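# Separate emitter holder from filter cube, stand both upright

## Task

Pull the emitter holder free of the filter cube, then set it standing upright next to the remaining half of the cube, with both pieces resting flat on the table (the manual reference image shows the intended result).

## Robot and tools

Robot: two arms, left_arm and right_arm, each with six joints and a two-finger gripper. Base positions in the scene frame: left_arm at (-0.025, +0.355, +0.025) m, right_arm at (+0.005, -0.335, +0.002) m, each turned only very slightly about z. A two-camera stand is fixed to the floor behind the arms.

Frames: the scene frame sits at table-top height halfway between the nominal bases, with +z up, +x reaching out over the table, and left_arm on the +y side (arm names do not match image left/right). Fixed cameras and the table use the scene frame. Each gripper's end_effector_position (m) and end_effector_quat_wxyz are given in that arm's own base frame and can be off by a few cm. The gripper's fingers point along its +z and close along its y; the reported point lies between the pads, roughly 1 cm back from the tips.

Every motion command is a row of 14 plain numbers: first left_arm's 7, then right_arm's 7, always both arms. Each arm's 7 are absolute joint targets in radians in this fixed order: wrist pitch, elbow, wrist yaw, wrist roll, shoulder, waist, then the gripper opening. Opening runs from -1 (closed) to +1 (fully open), also an absolute command. Elbow and wrist pitch have flipped signs everywhere (commands and results). Stated ranges in your numbers: wrist pitch -1.571 to 1.571, elbow -3.142 to 0.000, wrist yaw -1.571 to 1.571, wrist roll -2.094 to 2.094, shoulder 0.000 to 3.142, waist -2.618 to 3.054. Real ends may differ by up to 0.059 rad; a target beyond an end by more than that (and farther out than the current angle) is refused, while a smaller overshoot is clipped and reported as "joint sent to its limit". To keep an arm or gripper unchanged, resend its current Joint targets angles and its current opening command; a 0 opening is a real command.

Tools:
- execute_actions(actions, cameras): actions is a list of actions; each action is up to 15 rows, one per 1/30 s step, the last row repeating to fill 15 steps. An empty actions list returns the state with all camera images. cameras lists camera names, ["all"] or [].
- move(target, speed, blend, opening_speed, grip_force, blocking, cameras): target is one 14-number row or a list of up to 15 such rows (waypoints sharing a 10 s budget). All joints travel together in joint space, so grippers follow curved paths and nothing is avoided, including the other arm. speed (rad/s, 0.01 to 12.57, default 0.5) caps the fastest-moving joint, one value or one per waypoint. blend (rad) rounds corners at intermediate waypoints; 0 stops at each. opening_speed (per second on the -1..1 scale, at least 0.2) makes the gripper change gradually; use it to close gently. grip_force (N per pad, 10 to 50, one value or one per arm) persists; lower force closes slowly. blocking=false returns after about 0.5 s while the motion continues; a new move replaces a running one. The result adds a "move:" line: done, off_target (resting more than 0.035 rad from target), moving, held, or fault, plus limits=held if steps were withheld.
- wait(seconds 0 to 10, cameras): lets time pass holding commands; a running move continues.
- stop(cameras): brakes a running move.
- zoom_image(camera, region): enlarges [x0, y0, x1, y1] pixels (max 504x504) of the newest image from cam_head_left, cam_head_right, cam_high, cam_low, cam_left_wrist or cam_right_wrist (all 896x504).
- show_instructions(): shows the reference image(s).
- finished_scene(scene): ends the current scene; pass its number. Irreversible.

Results: Joint positions (rad) and Joint velocities (rad/s) per arm in the joint order above, plus the finger gap in m (0.094 fully open). Joint targets shows what joints are currently driven toward. Tool commands shows present gripper commands. grip_measured is opening on the command scale (reads a little wide when empty, and about 0.064 narrower than a hard part under full squeeze). grip_effort_nm is the gripper motor's effort (negative = closing), not finger force. Joint torques include gravity and have offsets; entries 2, 5, 6 wrap at ±28 N m. "joint command not followed" means the clearance check altered a row. MOTOR HOT warns near 75 °C; at 90 °C the arm folds and idles, at 100 °C it collapses. Holding loads, stretched poses or pushing against unreachable targets heats motors.

Motion limits: each joint's target stays within 0.339 rad (waist, shoulder, elbow) or 2.2 rad (wrist joints) of its measured angle, and targets placing the gripper more than 200 mm from its current spot are scaled back, so big changes need several actions.

Avoid: collisions or squeezing between the two arms (can end the scene), hard hits on the table or fixed items, fast contact, releasing parts while moving, dropping things or letting anything leave the table, strain on wrist camera cables, and long stretched holds. Objects may occasionally be nudged by outside disturbances.

Each tool is called as a command line: name --argument value for each argument, lists and objects as JSON in quotes; but a table of rows of numbers goes row by row, as --pt "numbers of a row", without its own name.

Reference images:

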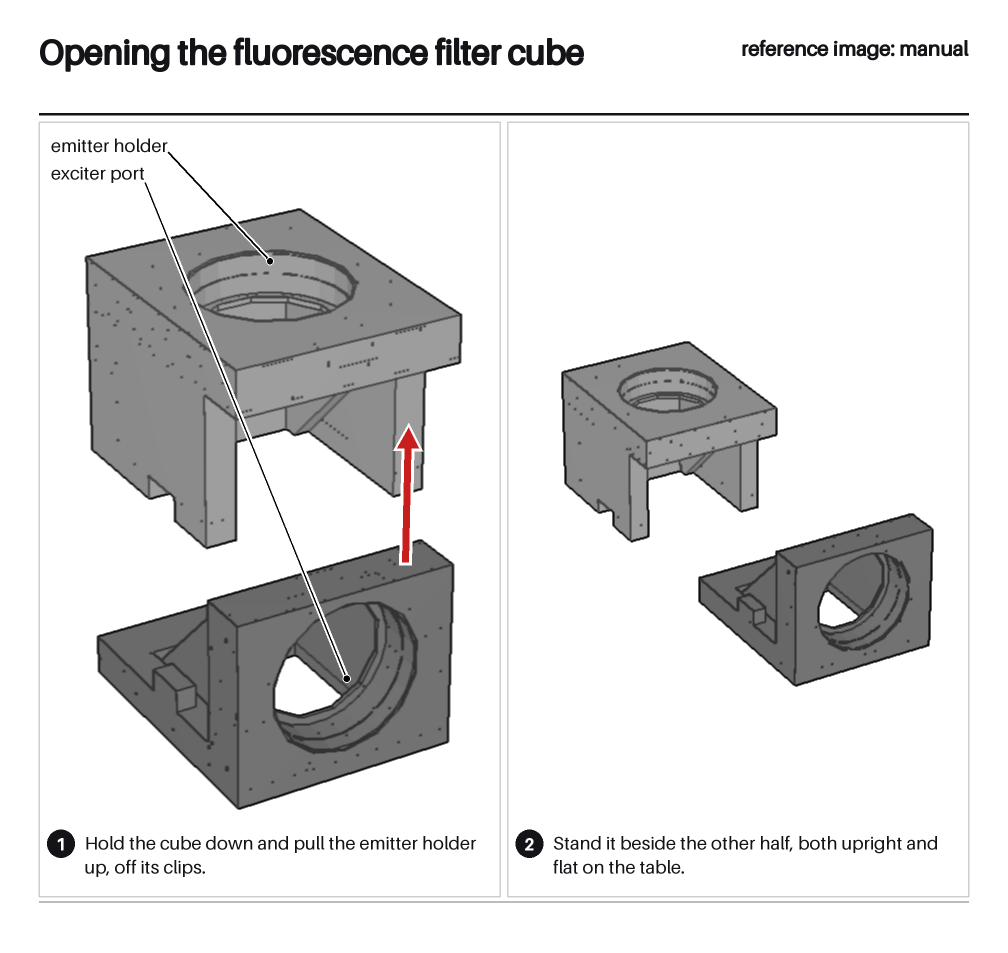

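## Session

execute_actions --actions '[]'

Scene clock: 0.00 s.
left_arm: end_effector_position=(+0.3882, -0.0015, +0.3983) grip_measured=+1.000 grip_effort_nm=n/a end_effector_quat_wxyz=(+0.696, +0.000, +0.718, -0.010) | right_arm: end_effector_position=(+0.4113, -0.0020, +0.1383) grip_measured=+1.000 grip_effort_nm=n/a end_effector_quat_wxyz=(+0.613, +0.024, +0.787, -0.064)
Joint names: [wrist pitch, elbow, wrist yaw, wrist roll, shoulder, waist]
Joint positions: left_arm=[0.017 -1.05 0.016 -0.013 1.064 0.001 0.094] | right_arm=[-0.799 -0.433 0.215 -0.019 1.481 0.086 0.094]
Joint velocities: within noise
Joint torques (N m): no reading
Heat: left arm: 22 °C; right arm: 23 °C.
Joint targets: left_arm=[0.019 -1.059 0.016 -0.014 1.056 0.001] | right_arm=[-0.800 -0.441 0.217 -0.020 1.473 0.086]
Tool commands: left_gripper/opening=+1.0 right_gripper/opening=+1.0

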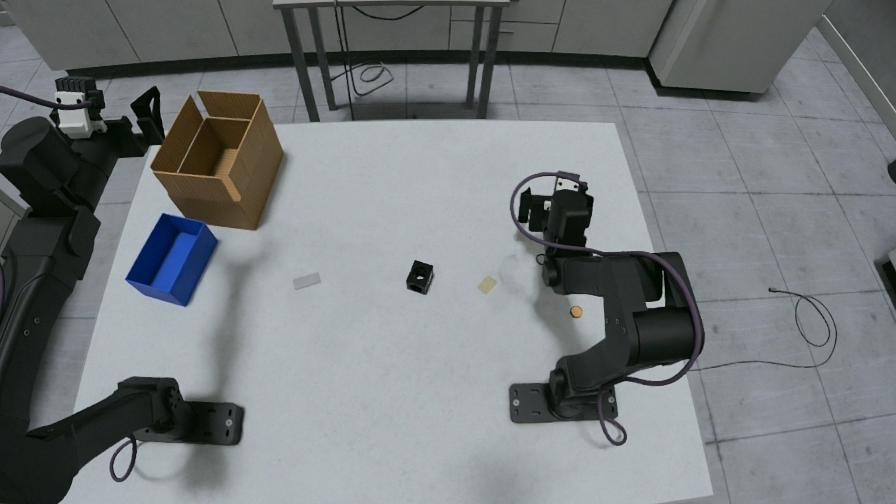

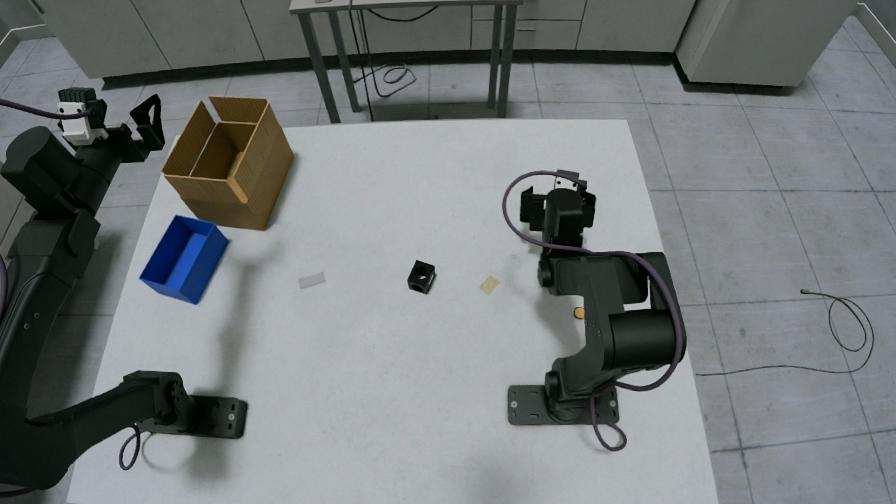

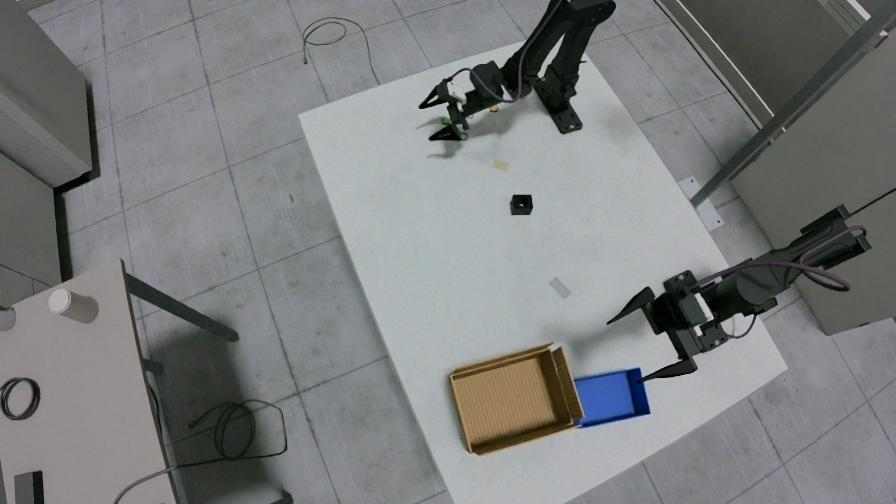

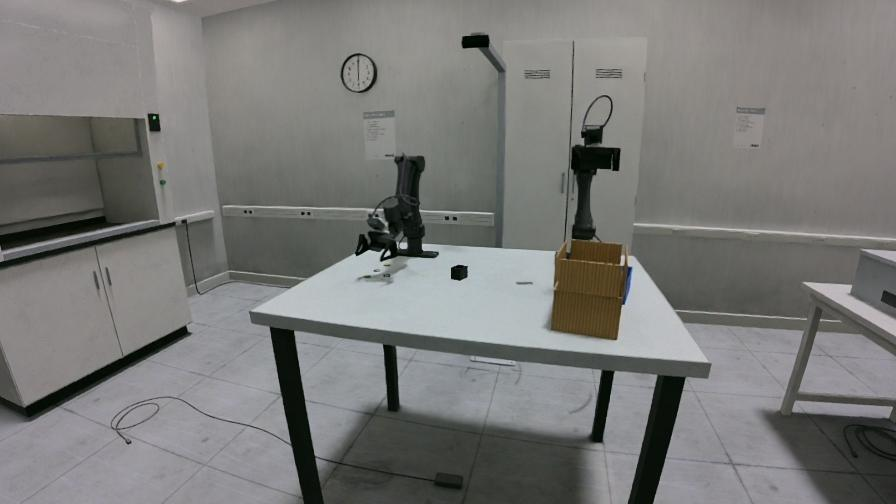

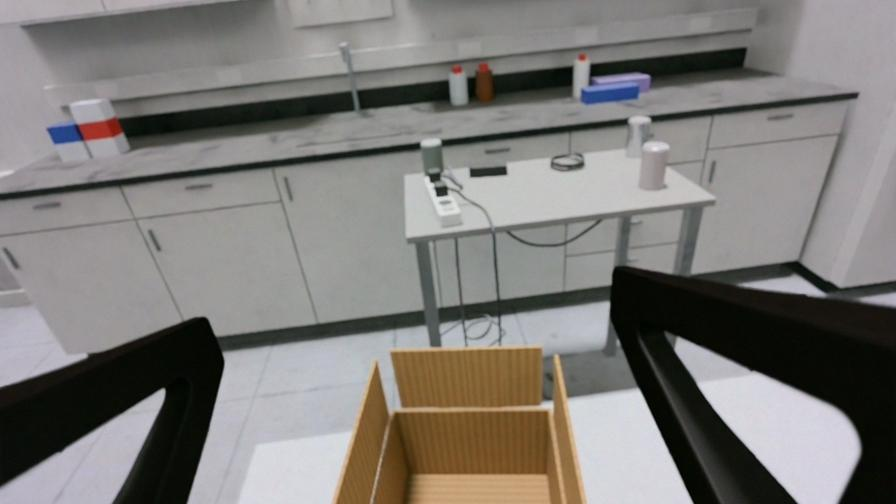

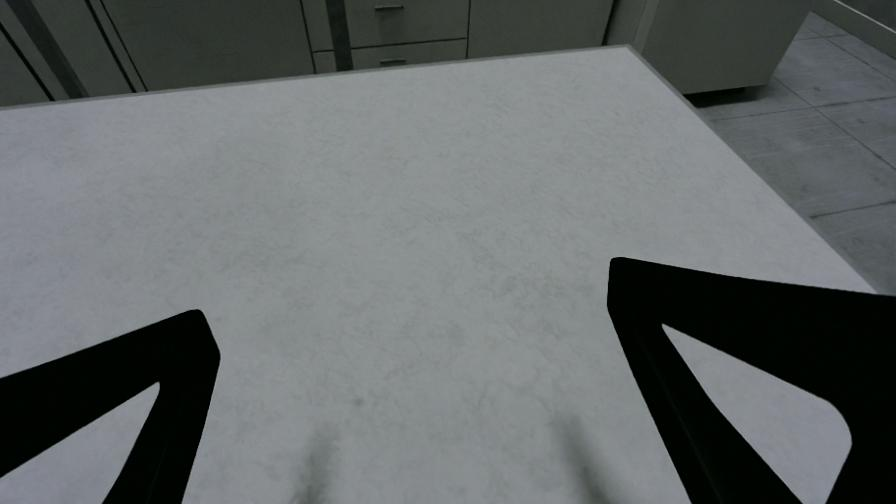

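zoom_image --camera "cam_head_left" --region '[385, 245, 465, 305]'

zoom_image --camera "cam_high" --region '[490, 175, 560, 235]'

zoom_image --camera "cam_low" --region '[420, 245, 500, 305]'

zoom_image --camera "cam_head_right" --region '[385, 245, 465, 305]'

Scaled by 6.300 from the camera's 896x504 image, which has a finer 1280x720 frame.

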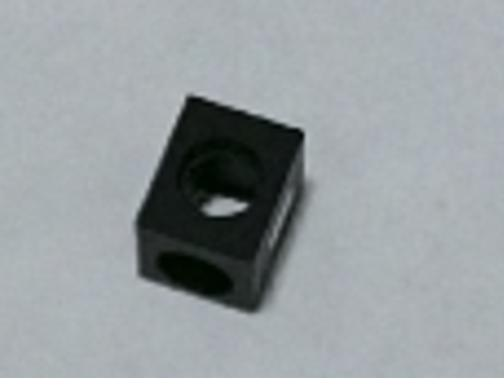

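Scaled by 7.200 from the camera's 896x504 image, which has a finer 1280x720 frame.

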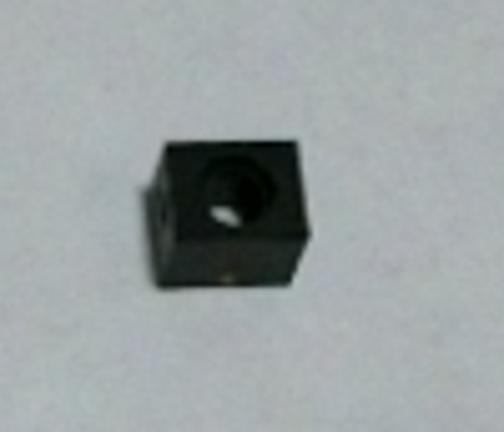

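Scaled by 6.300 from the camera's 896x504 image, which has a finer 1280x720 frame.

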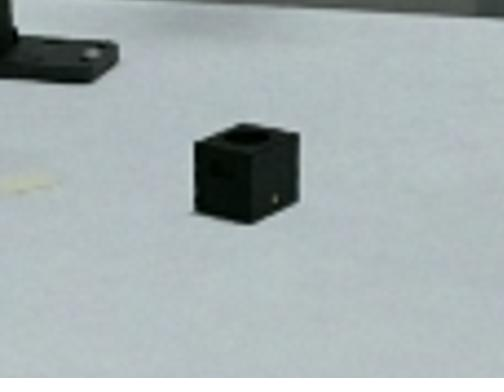

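Scaled by 6.300 from the camera's 896x504 image, which has a finer 1280x720 frame.

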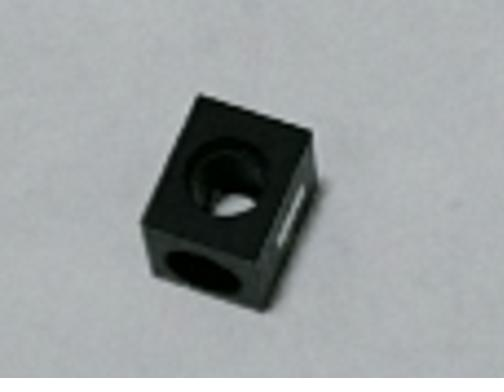

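move --target '[0.515, -0.858, 0, 0, 1.043, -0.9, 1, 0.91, -1.195, 0, 0, 1.285, 0.917, 1]' --speed 0.8 --cameras '["cam_head_left", "cam_high", "cam_left_wrist", "cam_right_wrist"]'

Scene clock: 12.27 s.
left_arm: end_effector_position=(+0.2100, -0.2614, +0.1988) grip_measured=+1.000 grip_effort_nm=0.05 end_effector_quat_wxyz=(+0.378, +0.391, +0.818, -0.185) | right_arm: end_effector_position=(+0.2030, +0.2620, +0.1854) grip_measured=+1.000 grip_effort_nm=0.01 end_effector_quat_wxyz=(+0.243, -0.426, +0.864, +0.116)
Joint names: [wrist pitch, elbow, wrist yaw, wrist roll, shoulder, waist]
Joint positions: left_arm=[0.505 -0.868 0.005 -0.005 1.064 -0.894 0.094] | right_arm=[0.89 -1.169 0.004 -0.007 1.305 0.911 0.094]
Joint torques (N m): left_arm=[-1.64 -5.12 -0.07 0.03 -3.79 -0.43] | right_arm=[-1.06 -9.31 -0.08 0.05 -6.06 0.43]
Heat: left arm: 25 °C; right arm: 23 °C.
Joint targets: left_arm=[0.515 -0.858 0.000 0.000 1.043 -0.900] | right_arm=[0.910 -1.195 0.000 0.000 1.285 0.917]
move: done
Images, in order (width x height): cam_head_left 896x504, cam_high 896x504, cam_left_wrist 896x504, cam_right_wrist 896x504.

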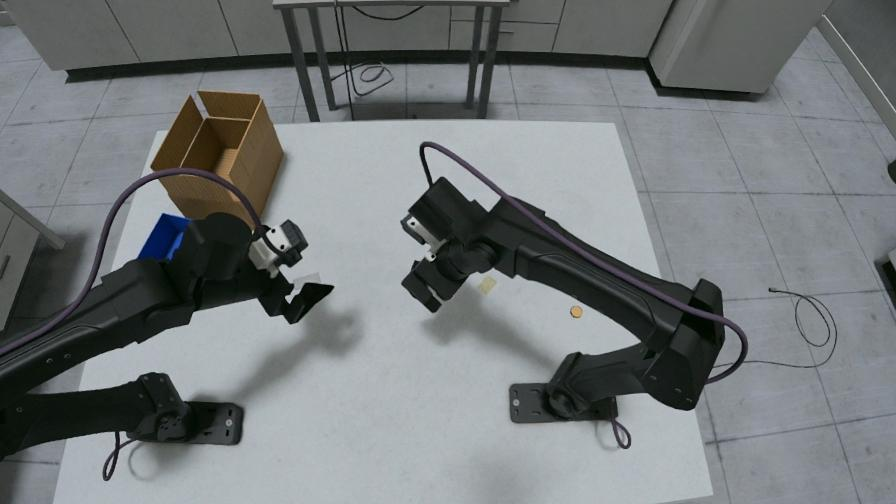

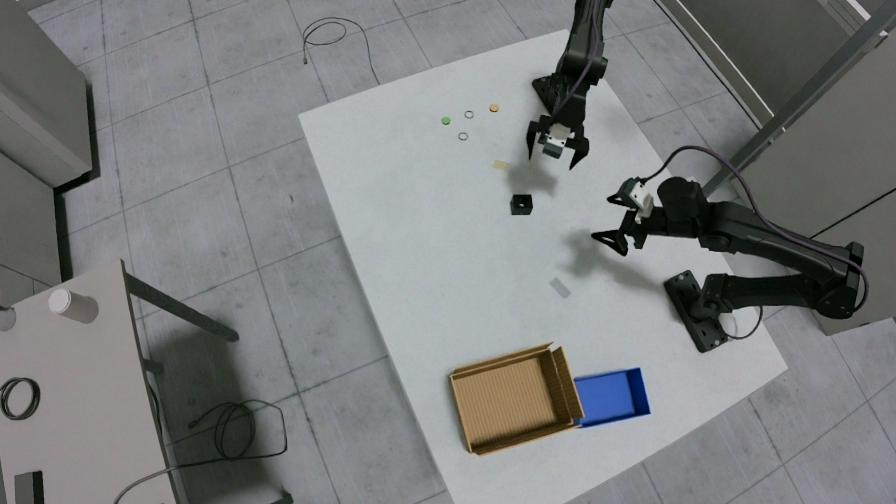

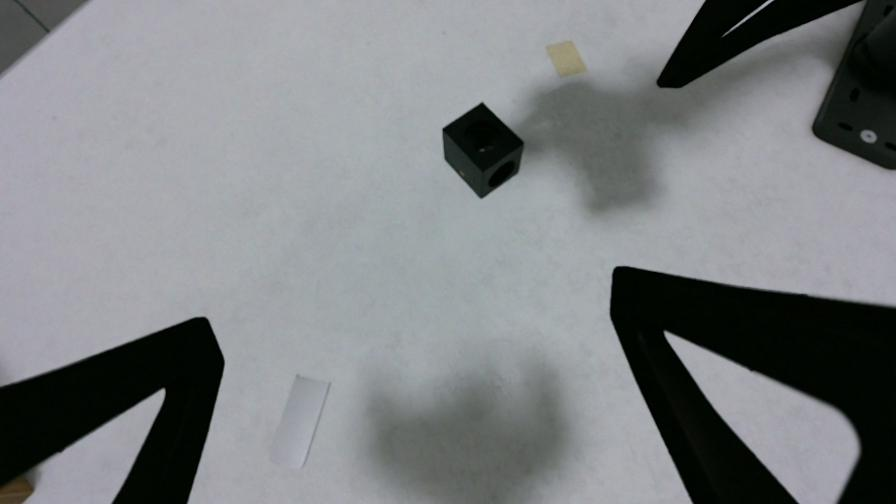

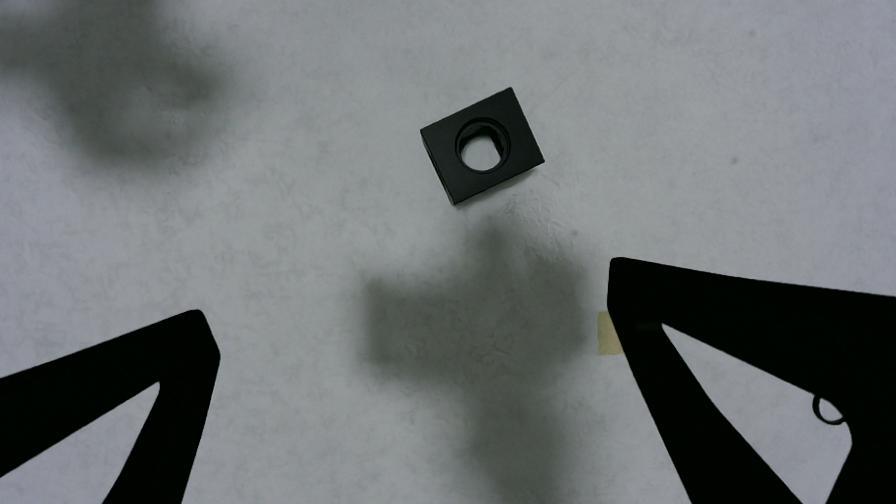

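zoom_image --camera "cam_left_wrist" --region '[430, 90, 540, 210]'

zoom_image --camera "cam_right_wrist" --region '[410, 80, 560, 215]'

Scaled by 4.200 from the camera's 896x504 image, which has a finer 1280x720 frame.

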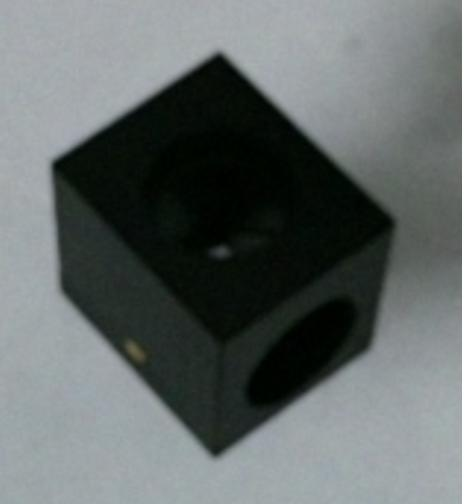

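Scaled by 3.360 from the camera's 896x504 image, which has a finer 1280x720 frame.

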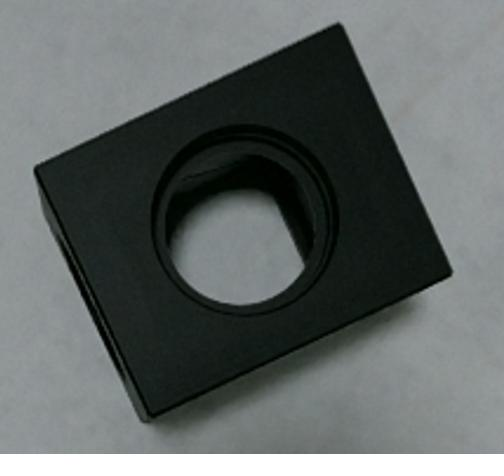

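move --target '[0.515, -0.858, 0, 0, 1.043, -0.9, 1, 1.50, -2.069, 0, 1.195, 2.118, 0.893, 1]' --speed 0.8 --cameras '["cam_head_left", "cam_high", "cam_left_wrist", "cam_right_wrist"]'

Scene clock: 19.63 s.
left_arm: end_effector_position=(+0.2100, -0.2614, +0.1988) grip_measured=+1.000 grip_effort_nm=0.05 end_effector_quat_wxyz=(+0.378, +0.391, +0.818, -0.185) | right_arm: end_effector_position=(+0.2557, +0.3254, +0.1414) grip_measured=+1.000 grip_effort_nm=0.01 end_effector_quat_wxyz=(+0.011, +0.140, +0.990, +0.021)
Joint names: [wrist pitch, elbow, wrist yaw, wrist roll, shoulder, waist]
Joint positions: left_arm=[0.505 -0.868 0.005 -0.005 1.064 -0.894 0.094] | right_arm=[1.465 -2.045 -0.002 1.183 2.103 0.902 0.094]
Joint torques (N m): left_arm=[-1.64 -5.09 -0.08 0.04 -3.79 -0.43] | right_arm=[-0.01 -8.35 0.01 0.11 -9.57 -0.77]
Heat: left arm: 25 °C; right arm: 23 °C.
Joint targets: left_arm=[0.515 -0.858 0.000 0.000 1.043 -0.900] | right_arm=[1.500 -2.069 0.000 1.195 2.118 0.893]
move: done
Images, in order (width x height): cam_head_left 896x504, cam_high 896x504, cam_left_wrist 896x504, cam_right_wrist 896x504.

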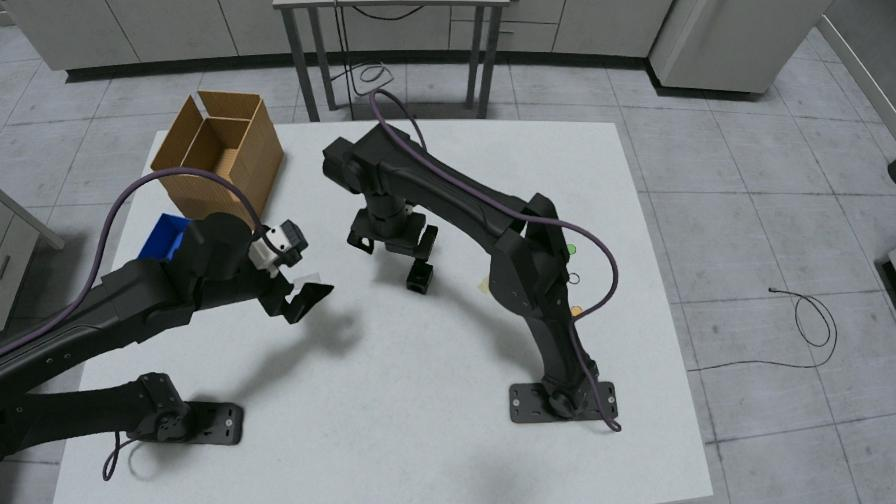

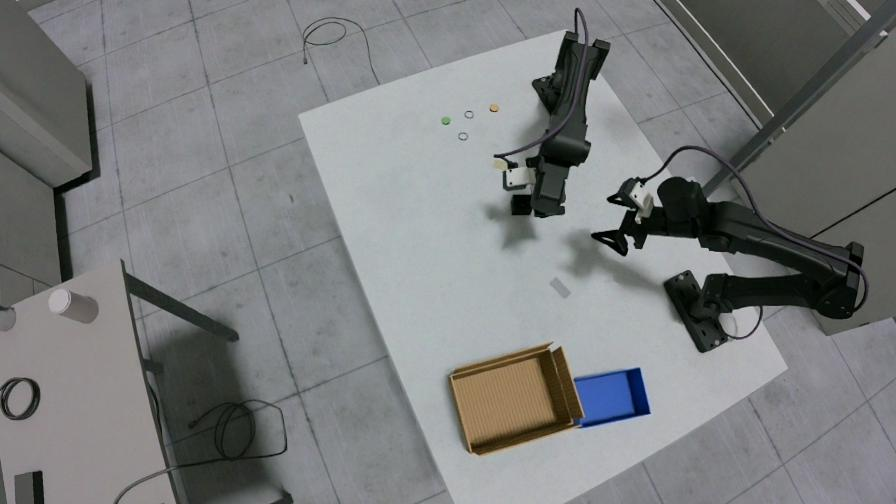

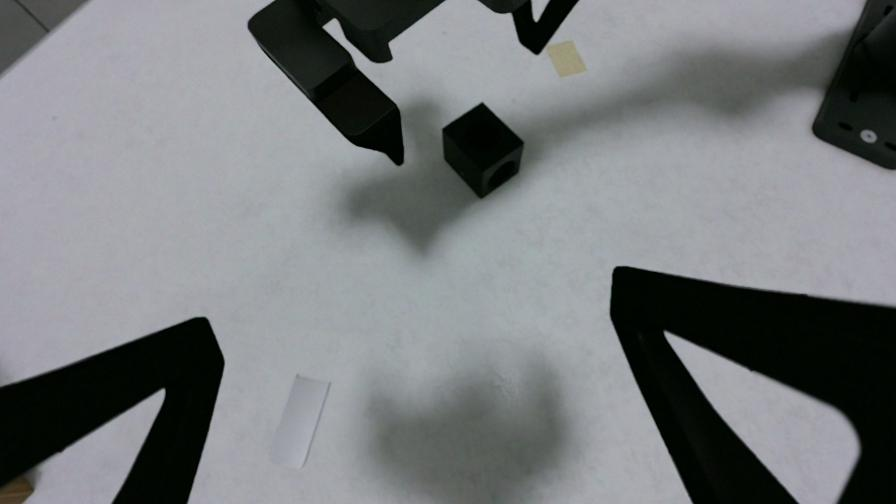

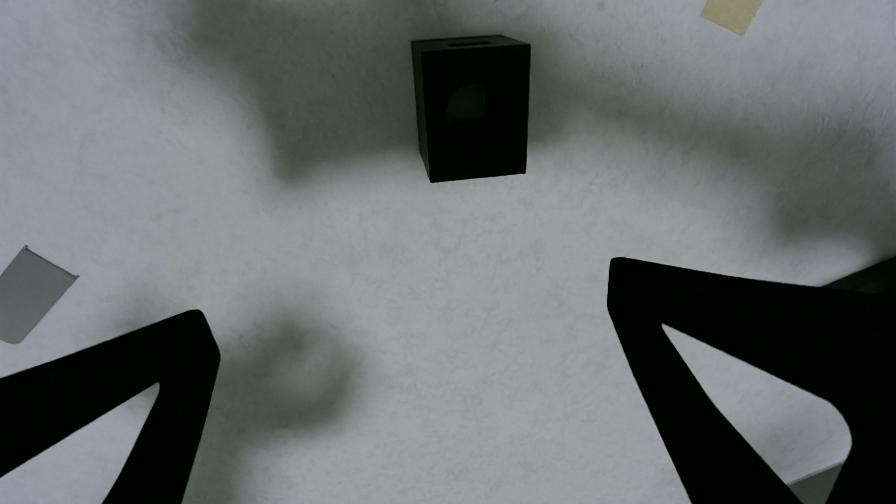

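move --target '[0.515, -0.858, 0, 0, 1.043, -0.9, 1, 1.33, -1.925, 0, 1.17, 2.184, 0.857, 1]' --speed 0.5 --cameras '["cam_left_wrist", "cam_right_wrist"]'

Scene clock: 25.07 s.
left_arm: end_effector_position=(+0.2100, -0.2614, +0.1988) grip_measured=+1.000 grip_effort_nm=0.05 end_effector_quat_wxyz=(+0.378, +0.391, +0.818, -0.185) | right_arm: end_effector_position=(+0.2748, +0.3224, +0.0837) grip_measured=+1.000 grip_effort_nm=0.01 end_effector_quat_wxyz=(+0.000, +0.155, +0.988, +0.003)
Joint names: [wrist pitch, elbow, wrist yaw, wrist roll, shoulder, waist]
Joint positions: left_arm=[0.505 -0.868 0.005 -0.005 1.064 -0.894 0.094] | right_arm=[1.319 -1.929 -0.002 1.172 2.176 0.861 0.094]
Joint torques (N m): left_arm=[-1.65 -5.16 -0.07 0.03 -3.79 -0.43] | right_arm=[-0.2 -5.5 0.01 -0.04 -10.69 -0.47]
Heat: left arm: 25 °C; right arm: 23 °C.
Joint targets: left_arm=[0.515 -0.858 0.000 0.000 1.043 -0.900] | right_arm=[1.330 -1.925 0.000 1.170 2.184 0.857]
move: done
Images, in order (width x height): cam_left_wrist 896x504, cam_right_wrist 896x504.

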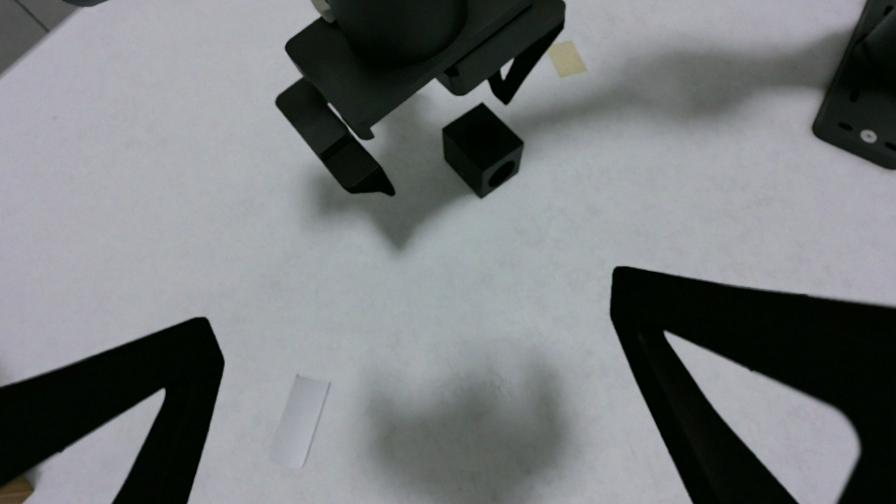

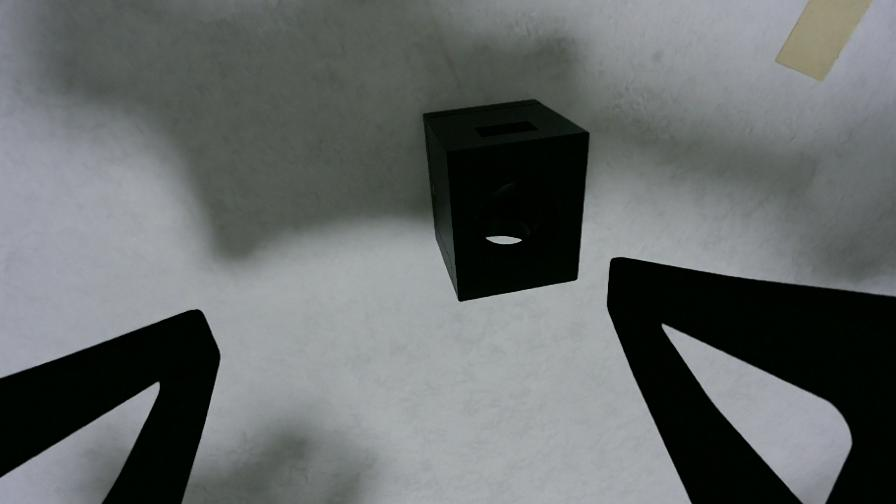

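move --target '[0.515, -0.858, 0, 0, 1.043, -0.9, 1, 1.27, -1.775, 0, 1.108, 2.099, 0.80, 1]' --speed 0.5 --cameras '["cam_head_left", "cam_left_wrist", "cam_right_wrist"]'

Scene clock: 29.47 s.
left_arm: end_effector_position=(+0.2100, -0.2614, +0.1988) grip_measured=+1.000 grip_effort_nm=0.05 end_effector_quat_wxyz=(+0.378, +0.391, +0.818, -0.185) | right_arm: end_effector_position=(+0.2780, +0.2895, +0.0609) grip_measured=+1.000 grip_effort_nm=0.01 end_effector_quat_wxyz=(-0.015, +0.154, +0.988, -0.018)
Joint names: [wrist pitch, elbow, wrist yaw, wrist roll, shoulder, waist]
Joint positions: left_arm=[0.505 -0.868 0.005 -0.005 1.064 -0.894 0.094] | right_arm=[1.259 -1.784 -0.004 1.11 2.142 0.801 0.094]
Joint torques (N m): left_arm=[-1.66 -5.14 -0.06 0.05 -3.78 -0.43] | right_arm=[-0.05 -4.94 0.05 -0.06 -14.58 -0.18]
Heat: left arm: 25 °C; right arm: 23 °C.
Joint targets: left_arm=[0.515 -0.858 0.000 0.000 1.043 -0.900] | right_arm=[1.270 -1.775 0.000 1.108 2.099 0.800]
move: off_target (right_arm); right_arm: the shoulder is farthest, 0.043 rad from its target
Images, in order (width x height): cam_head_left 896x504, cam_left_wrist 896x504, cam_right_wrist 896x504.

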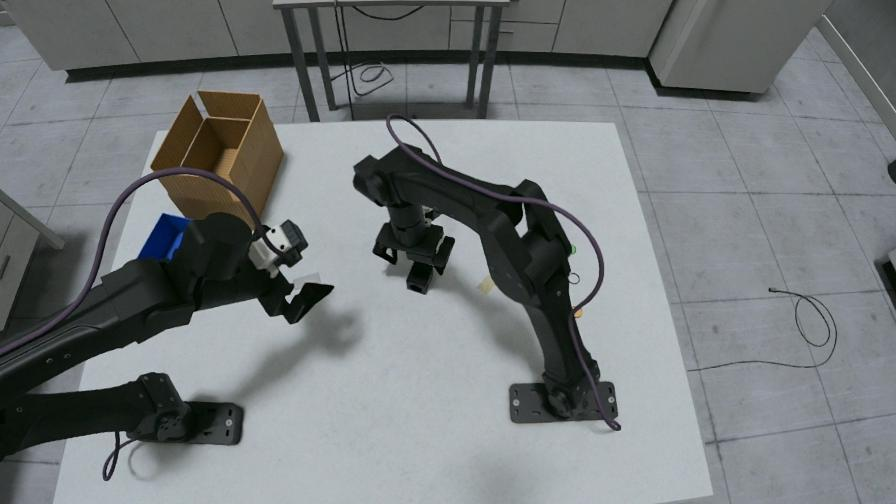

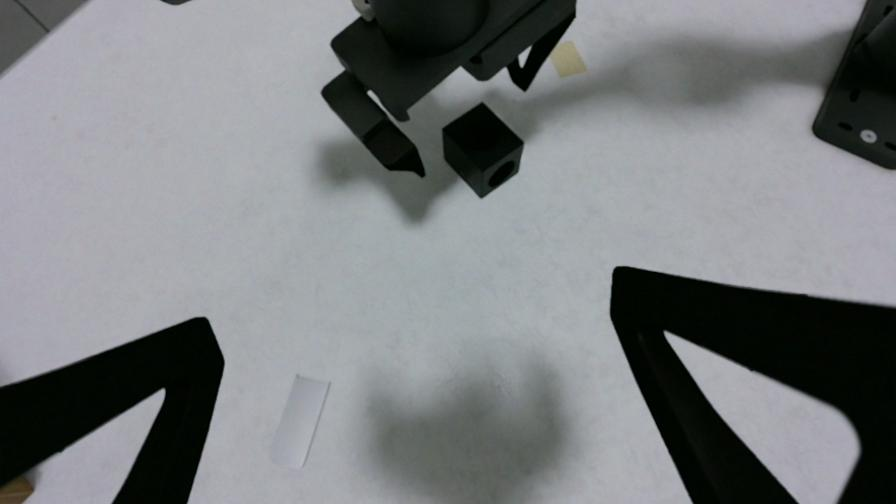

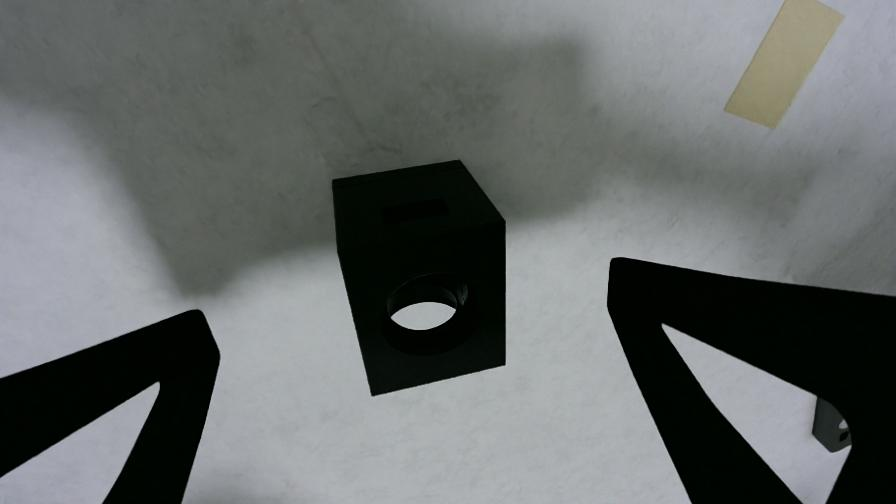

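move --pt "-0.017 -0.786 -1.094 -0.783 1.63 -1.609 1 1.11 -1.64 0 1.052 2.085 0.7735 1" --pt "-0.576 -0.735 -0.962 -0.549 1.945 -1.431 1 1.11 -1.64 0 1.052 2.085 0.7735 1" --speed 0.6 --blend '[0.1, 0]' --cameras '["cam_head_left", "cam_high", "cam_left_wrist", "cam_right_wrist"]'

Scene clock: 38.60 s.
left_arm: end_effector_position=(+0.2016, -0.3768, +0.0597) grip_measured=+1.000 grip_effort_nm=0.05 end_effector_quat_wxyz=(+0.565, +0.147, +0.804, -0.114) | right_arm: end_effector_position=(+0.2842, +0.2849, +0.0306) grip_measured=+1.000 grip_effort_nm=0.01 end_effector_quat_wxyz=(-0.006, +0.136, +0.991, -0.004)
Joint names: [wrist pitch, elbow, wrist yaw, wrist roll, shoulder, waist]
Joint positions: left_arm=[-0.562 -0.742 -0.962 -0.552 1.929 -1.435 0.094] | right_arm=[1.1 -1.651 -0.004 1.054 2.134 0.782 0.094]
Joint torques (N m): left_arm=[-1.72 -3.28 -0.29 0.03 -6.15 0.34] | right_arm=[-0.15 -4.79 0.03 -0.03 -15.02 -0.79]
Heat: left arm: 26 °C; right arm: 26 °C.
Joint targets: left_arm=[-0.576 -0.735 -0.962 -0.549 1.945 -1.431] | right_arm=[1.110 -1.640 0.000 1.052 2.085 0.774]
move: off_target (right_arm); right_arm: the shoulder is farthest, 0.049 rad from its target
Images, in order (width x height): cam_head_left 896x504, cam_high 896x504, cam_left_wrist 896x504, cam_right_wrist 896x504.

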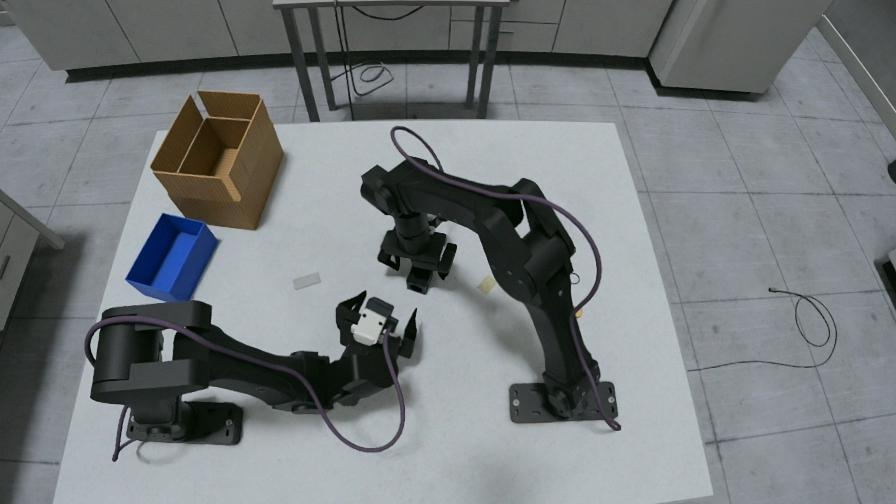

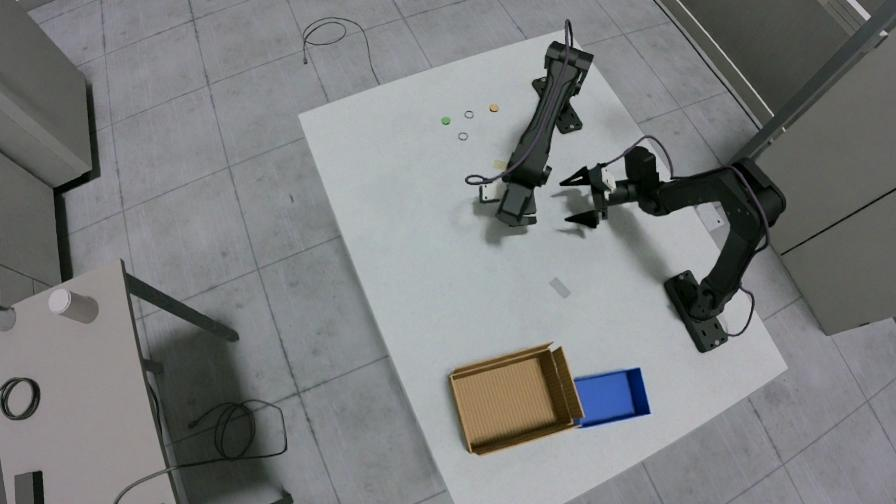

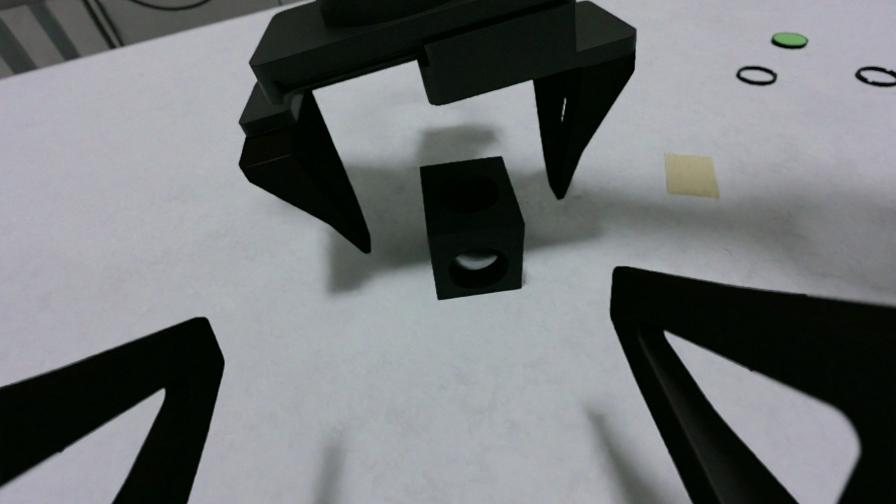

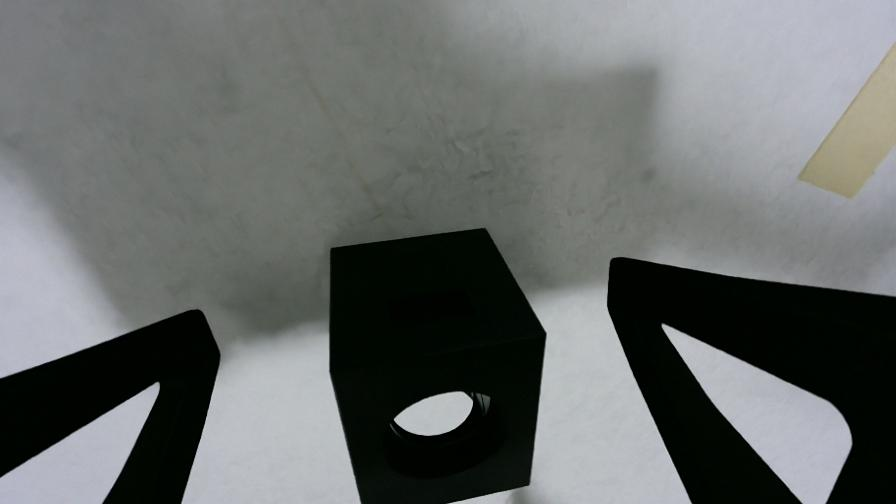

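move --target '[-0.648, -0.878, -0.903, -0.480, 2.118, -1.361, 1, 1.09, -1.60, 0, 1.052, 2.055, 0.777, 1]' --speed 0.3 --cameras '["cam_high", "cam_left_wrist", "cam_right_wrist"]'

Scene clock: 59.30 s.
left_arm: end_effector_position=(+0.2285, -0.4010, +0.0315) grip_measured=+1.000 grip_effort_nm=0.05 end_effector_quat_wxyz=(+0.560, +0.158, +0.807, -0.101) | right_arm: end_effector_position=(+0.2810, +0.2817, +0.0338) grip_measured=+1.000 grip_effort_nm=0.01 end_effector_quat_wxyz=(-0.001, +0.136, +0.991, +0.002)
Joint names: [wrist pitch, elbow, wrist yaw, wrist roll, shoulder, waist]
Joint positions: left_arm=[-0.633 -0.859 -0.904 -0.483 2.097 -1.367 0.094] | right_arm=[1.08 -1.611 -0.004 1.054 2.1 0.782 0.094]
Joint torques (N m): left_arm=[-1.82 -5.09 -0.24 0.02 -6.93 0.57] | right_arm=[-0.18 -4.64 0.05 -0.05 -14.41 -0.49]
Heat: left arm: 26 °C; right arm: 29 °C.
Joint targets: left_arm=[-0.648 -0.878 -0.903 -0.480 2.118 -1.361] | right_arm=[1.090 -1.600 0.000 1.052 2.055 0.777]
move: off_target (right_arm); right_arm: the shoulder is farthest, 0.045 rad from its target
Images, in order (width x height): cam_high 896x504, cam_left_wrist 896x504, cam_right_wrist 896x504.

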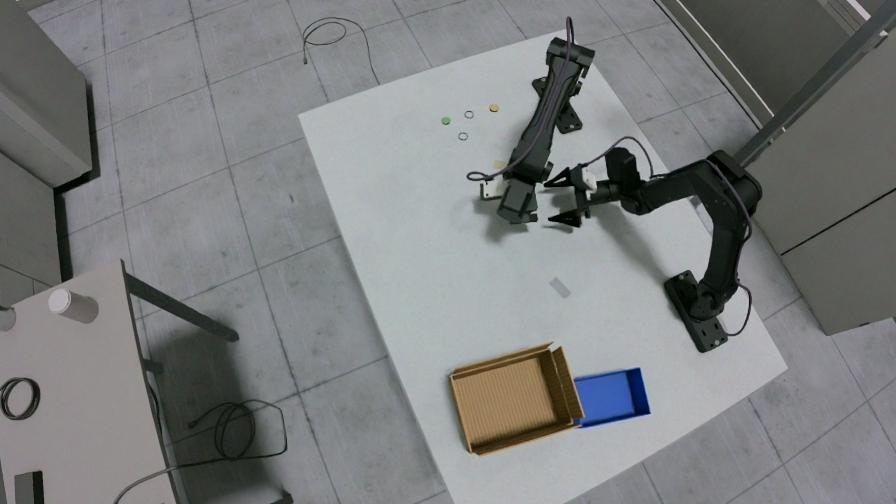

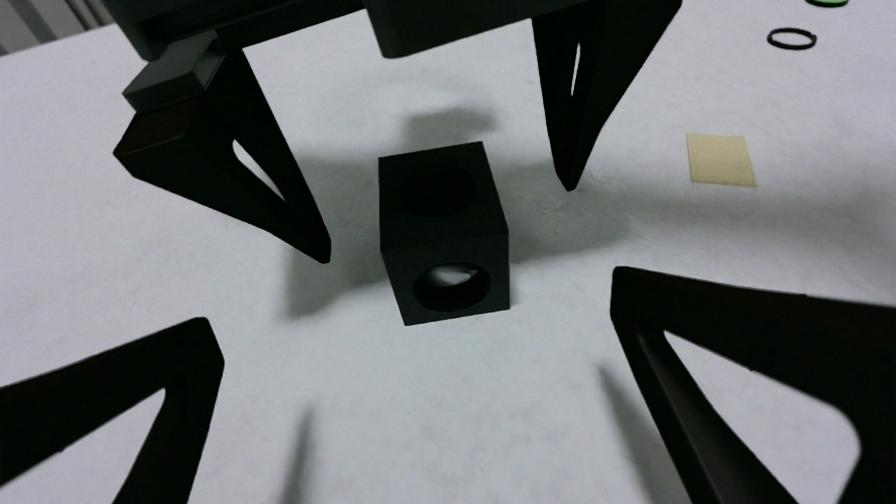

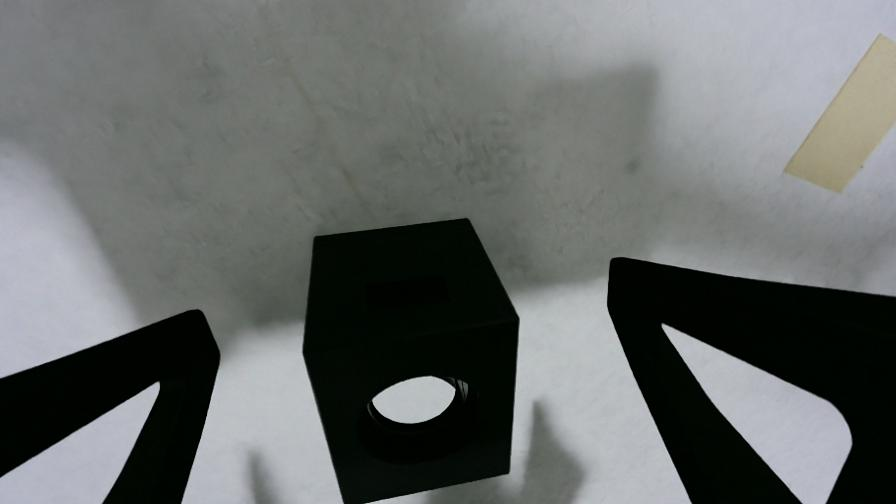

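wait --seconds 0 --cameras '["cam_low","cam_head_right"]'

zoom_image --camera "cam_low" --region '[400, 210, 520, 300]'

zoom_image --camera "cam_head_right" --region '[330, 220, 480, 350]'

Scene clock: 60.43 s.
left_arm: end_effector_position=(+0.2285, -0.4011, +0.0316) grip_measured=+1.000 grip_effort_nm=0.05 end_effector_quat_wxyz=(+0.560, +0.158, +0.807, -0.101) | right_arm: end_effector_position=(+0.2810, +0.2817, +0.0338) grip_measured=+1.000 grip_effort_nm=0.01 end_effector_quat_wxyz=(-0.001, +0.136, +0.991, +0.002)
Joint names: [wrist pitch, elbow, wrist yaw, wrist roll, shoulder, waist]
Joint positions: left_arm=[-0.634 -0.859 -0.904 -0.482 2.097 -1.367 0.094] | right_arm=[1.08 -1.611 -0.004 1.054 2.1 0.782 0.094]
Joint torques (N m): left_arm=[-1.78 -5.09 -0.28 0 -6.98 0.53] | right_arm=[-0.19 -4.72 0.04 -0.03 -14.45 -0.46]
Heat: left arm: 26 °C; right arm: 29 °C.
Joint targets: left_arm=[-0.648 -0.878 -0.903 -0.480 2.118 -1.361] | right_arm=[1.090 -1.600 0.000 1.052 2.055 0.777]
Tool commands: left_gripper/opening=+1.0 right_gripper/opening=+1.0
Images, in order (width x height): cam_head_right 896x504, cam_low 896x504.

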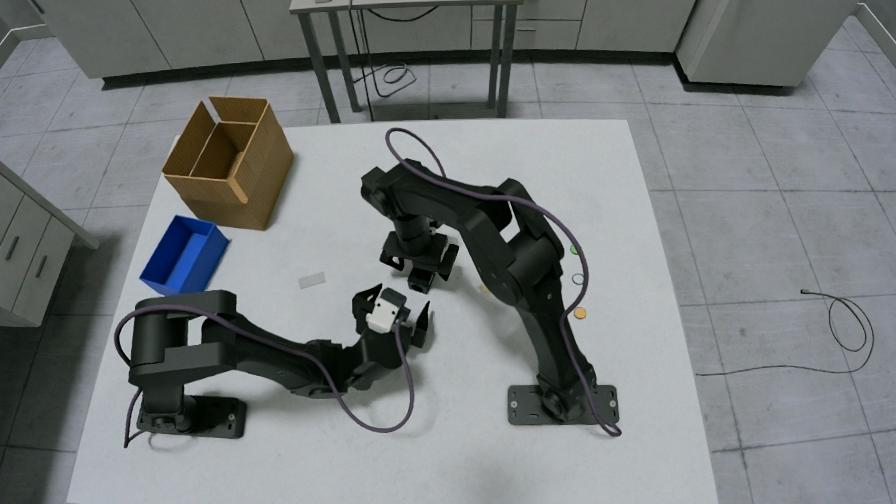

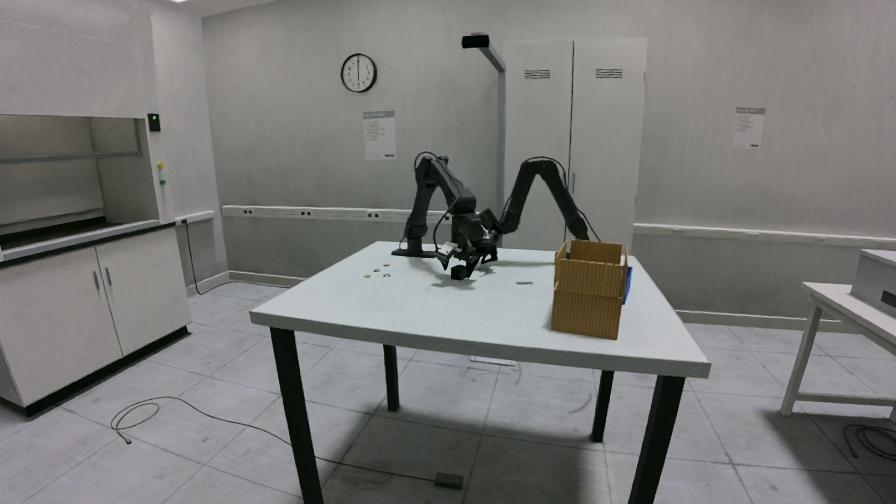

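Scaled by 4.200 from the camera's 896x504 image, which has a finer 1280x720 frame.

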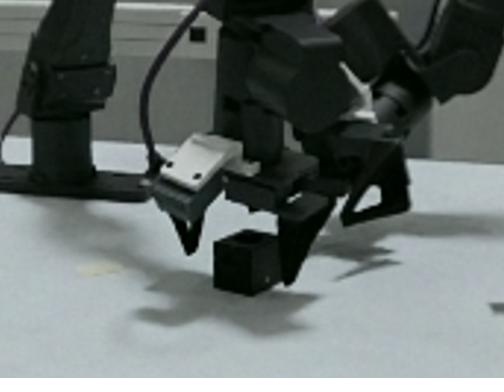

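Scaled by 3.360 from the camera's 896x504 image, which has a finer 1280x720 frame.

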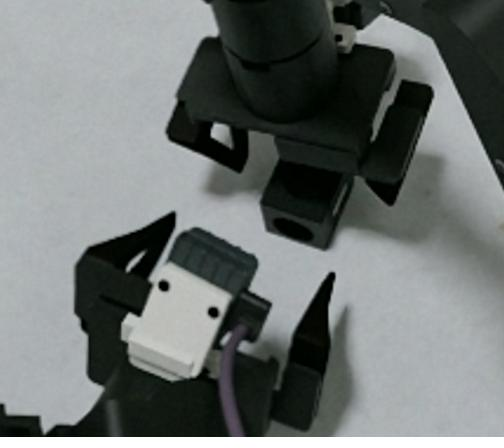

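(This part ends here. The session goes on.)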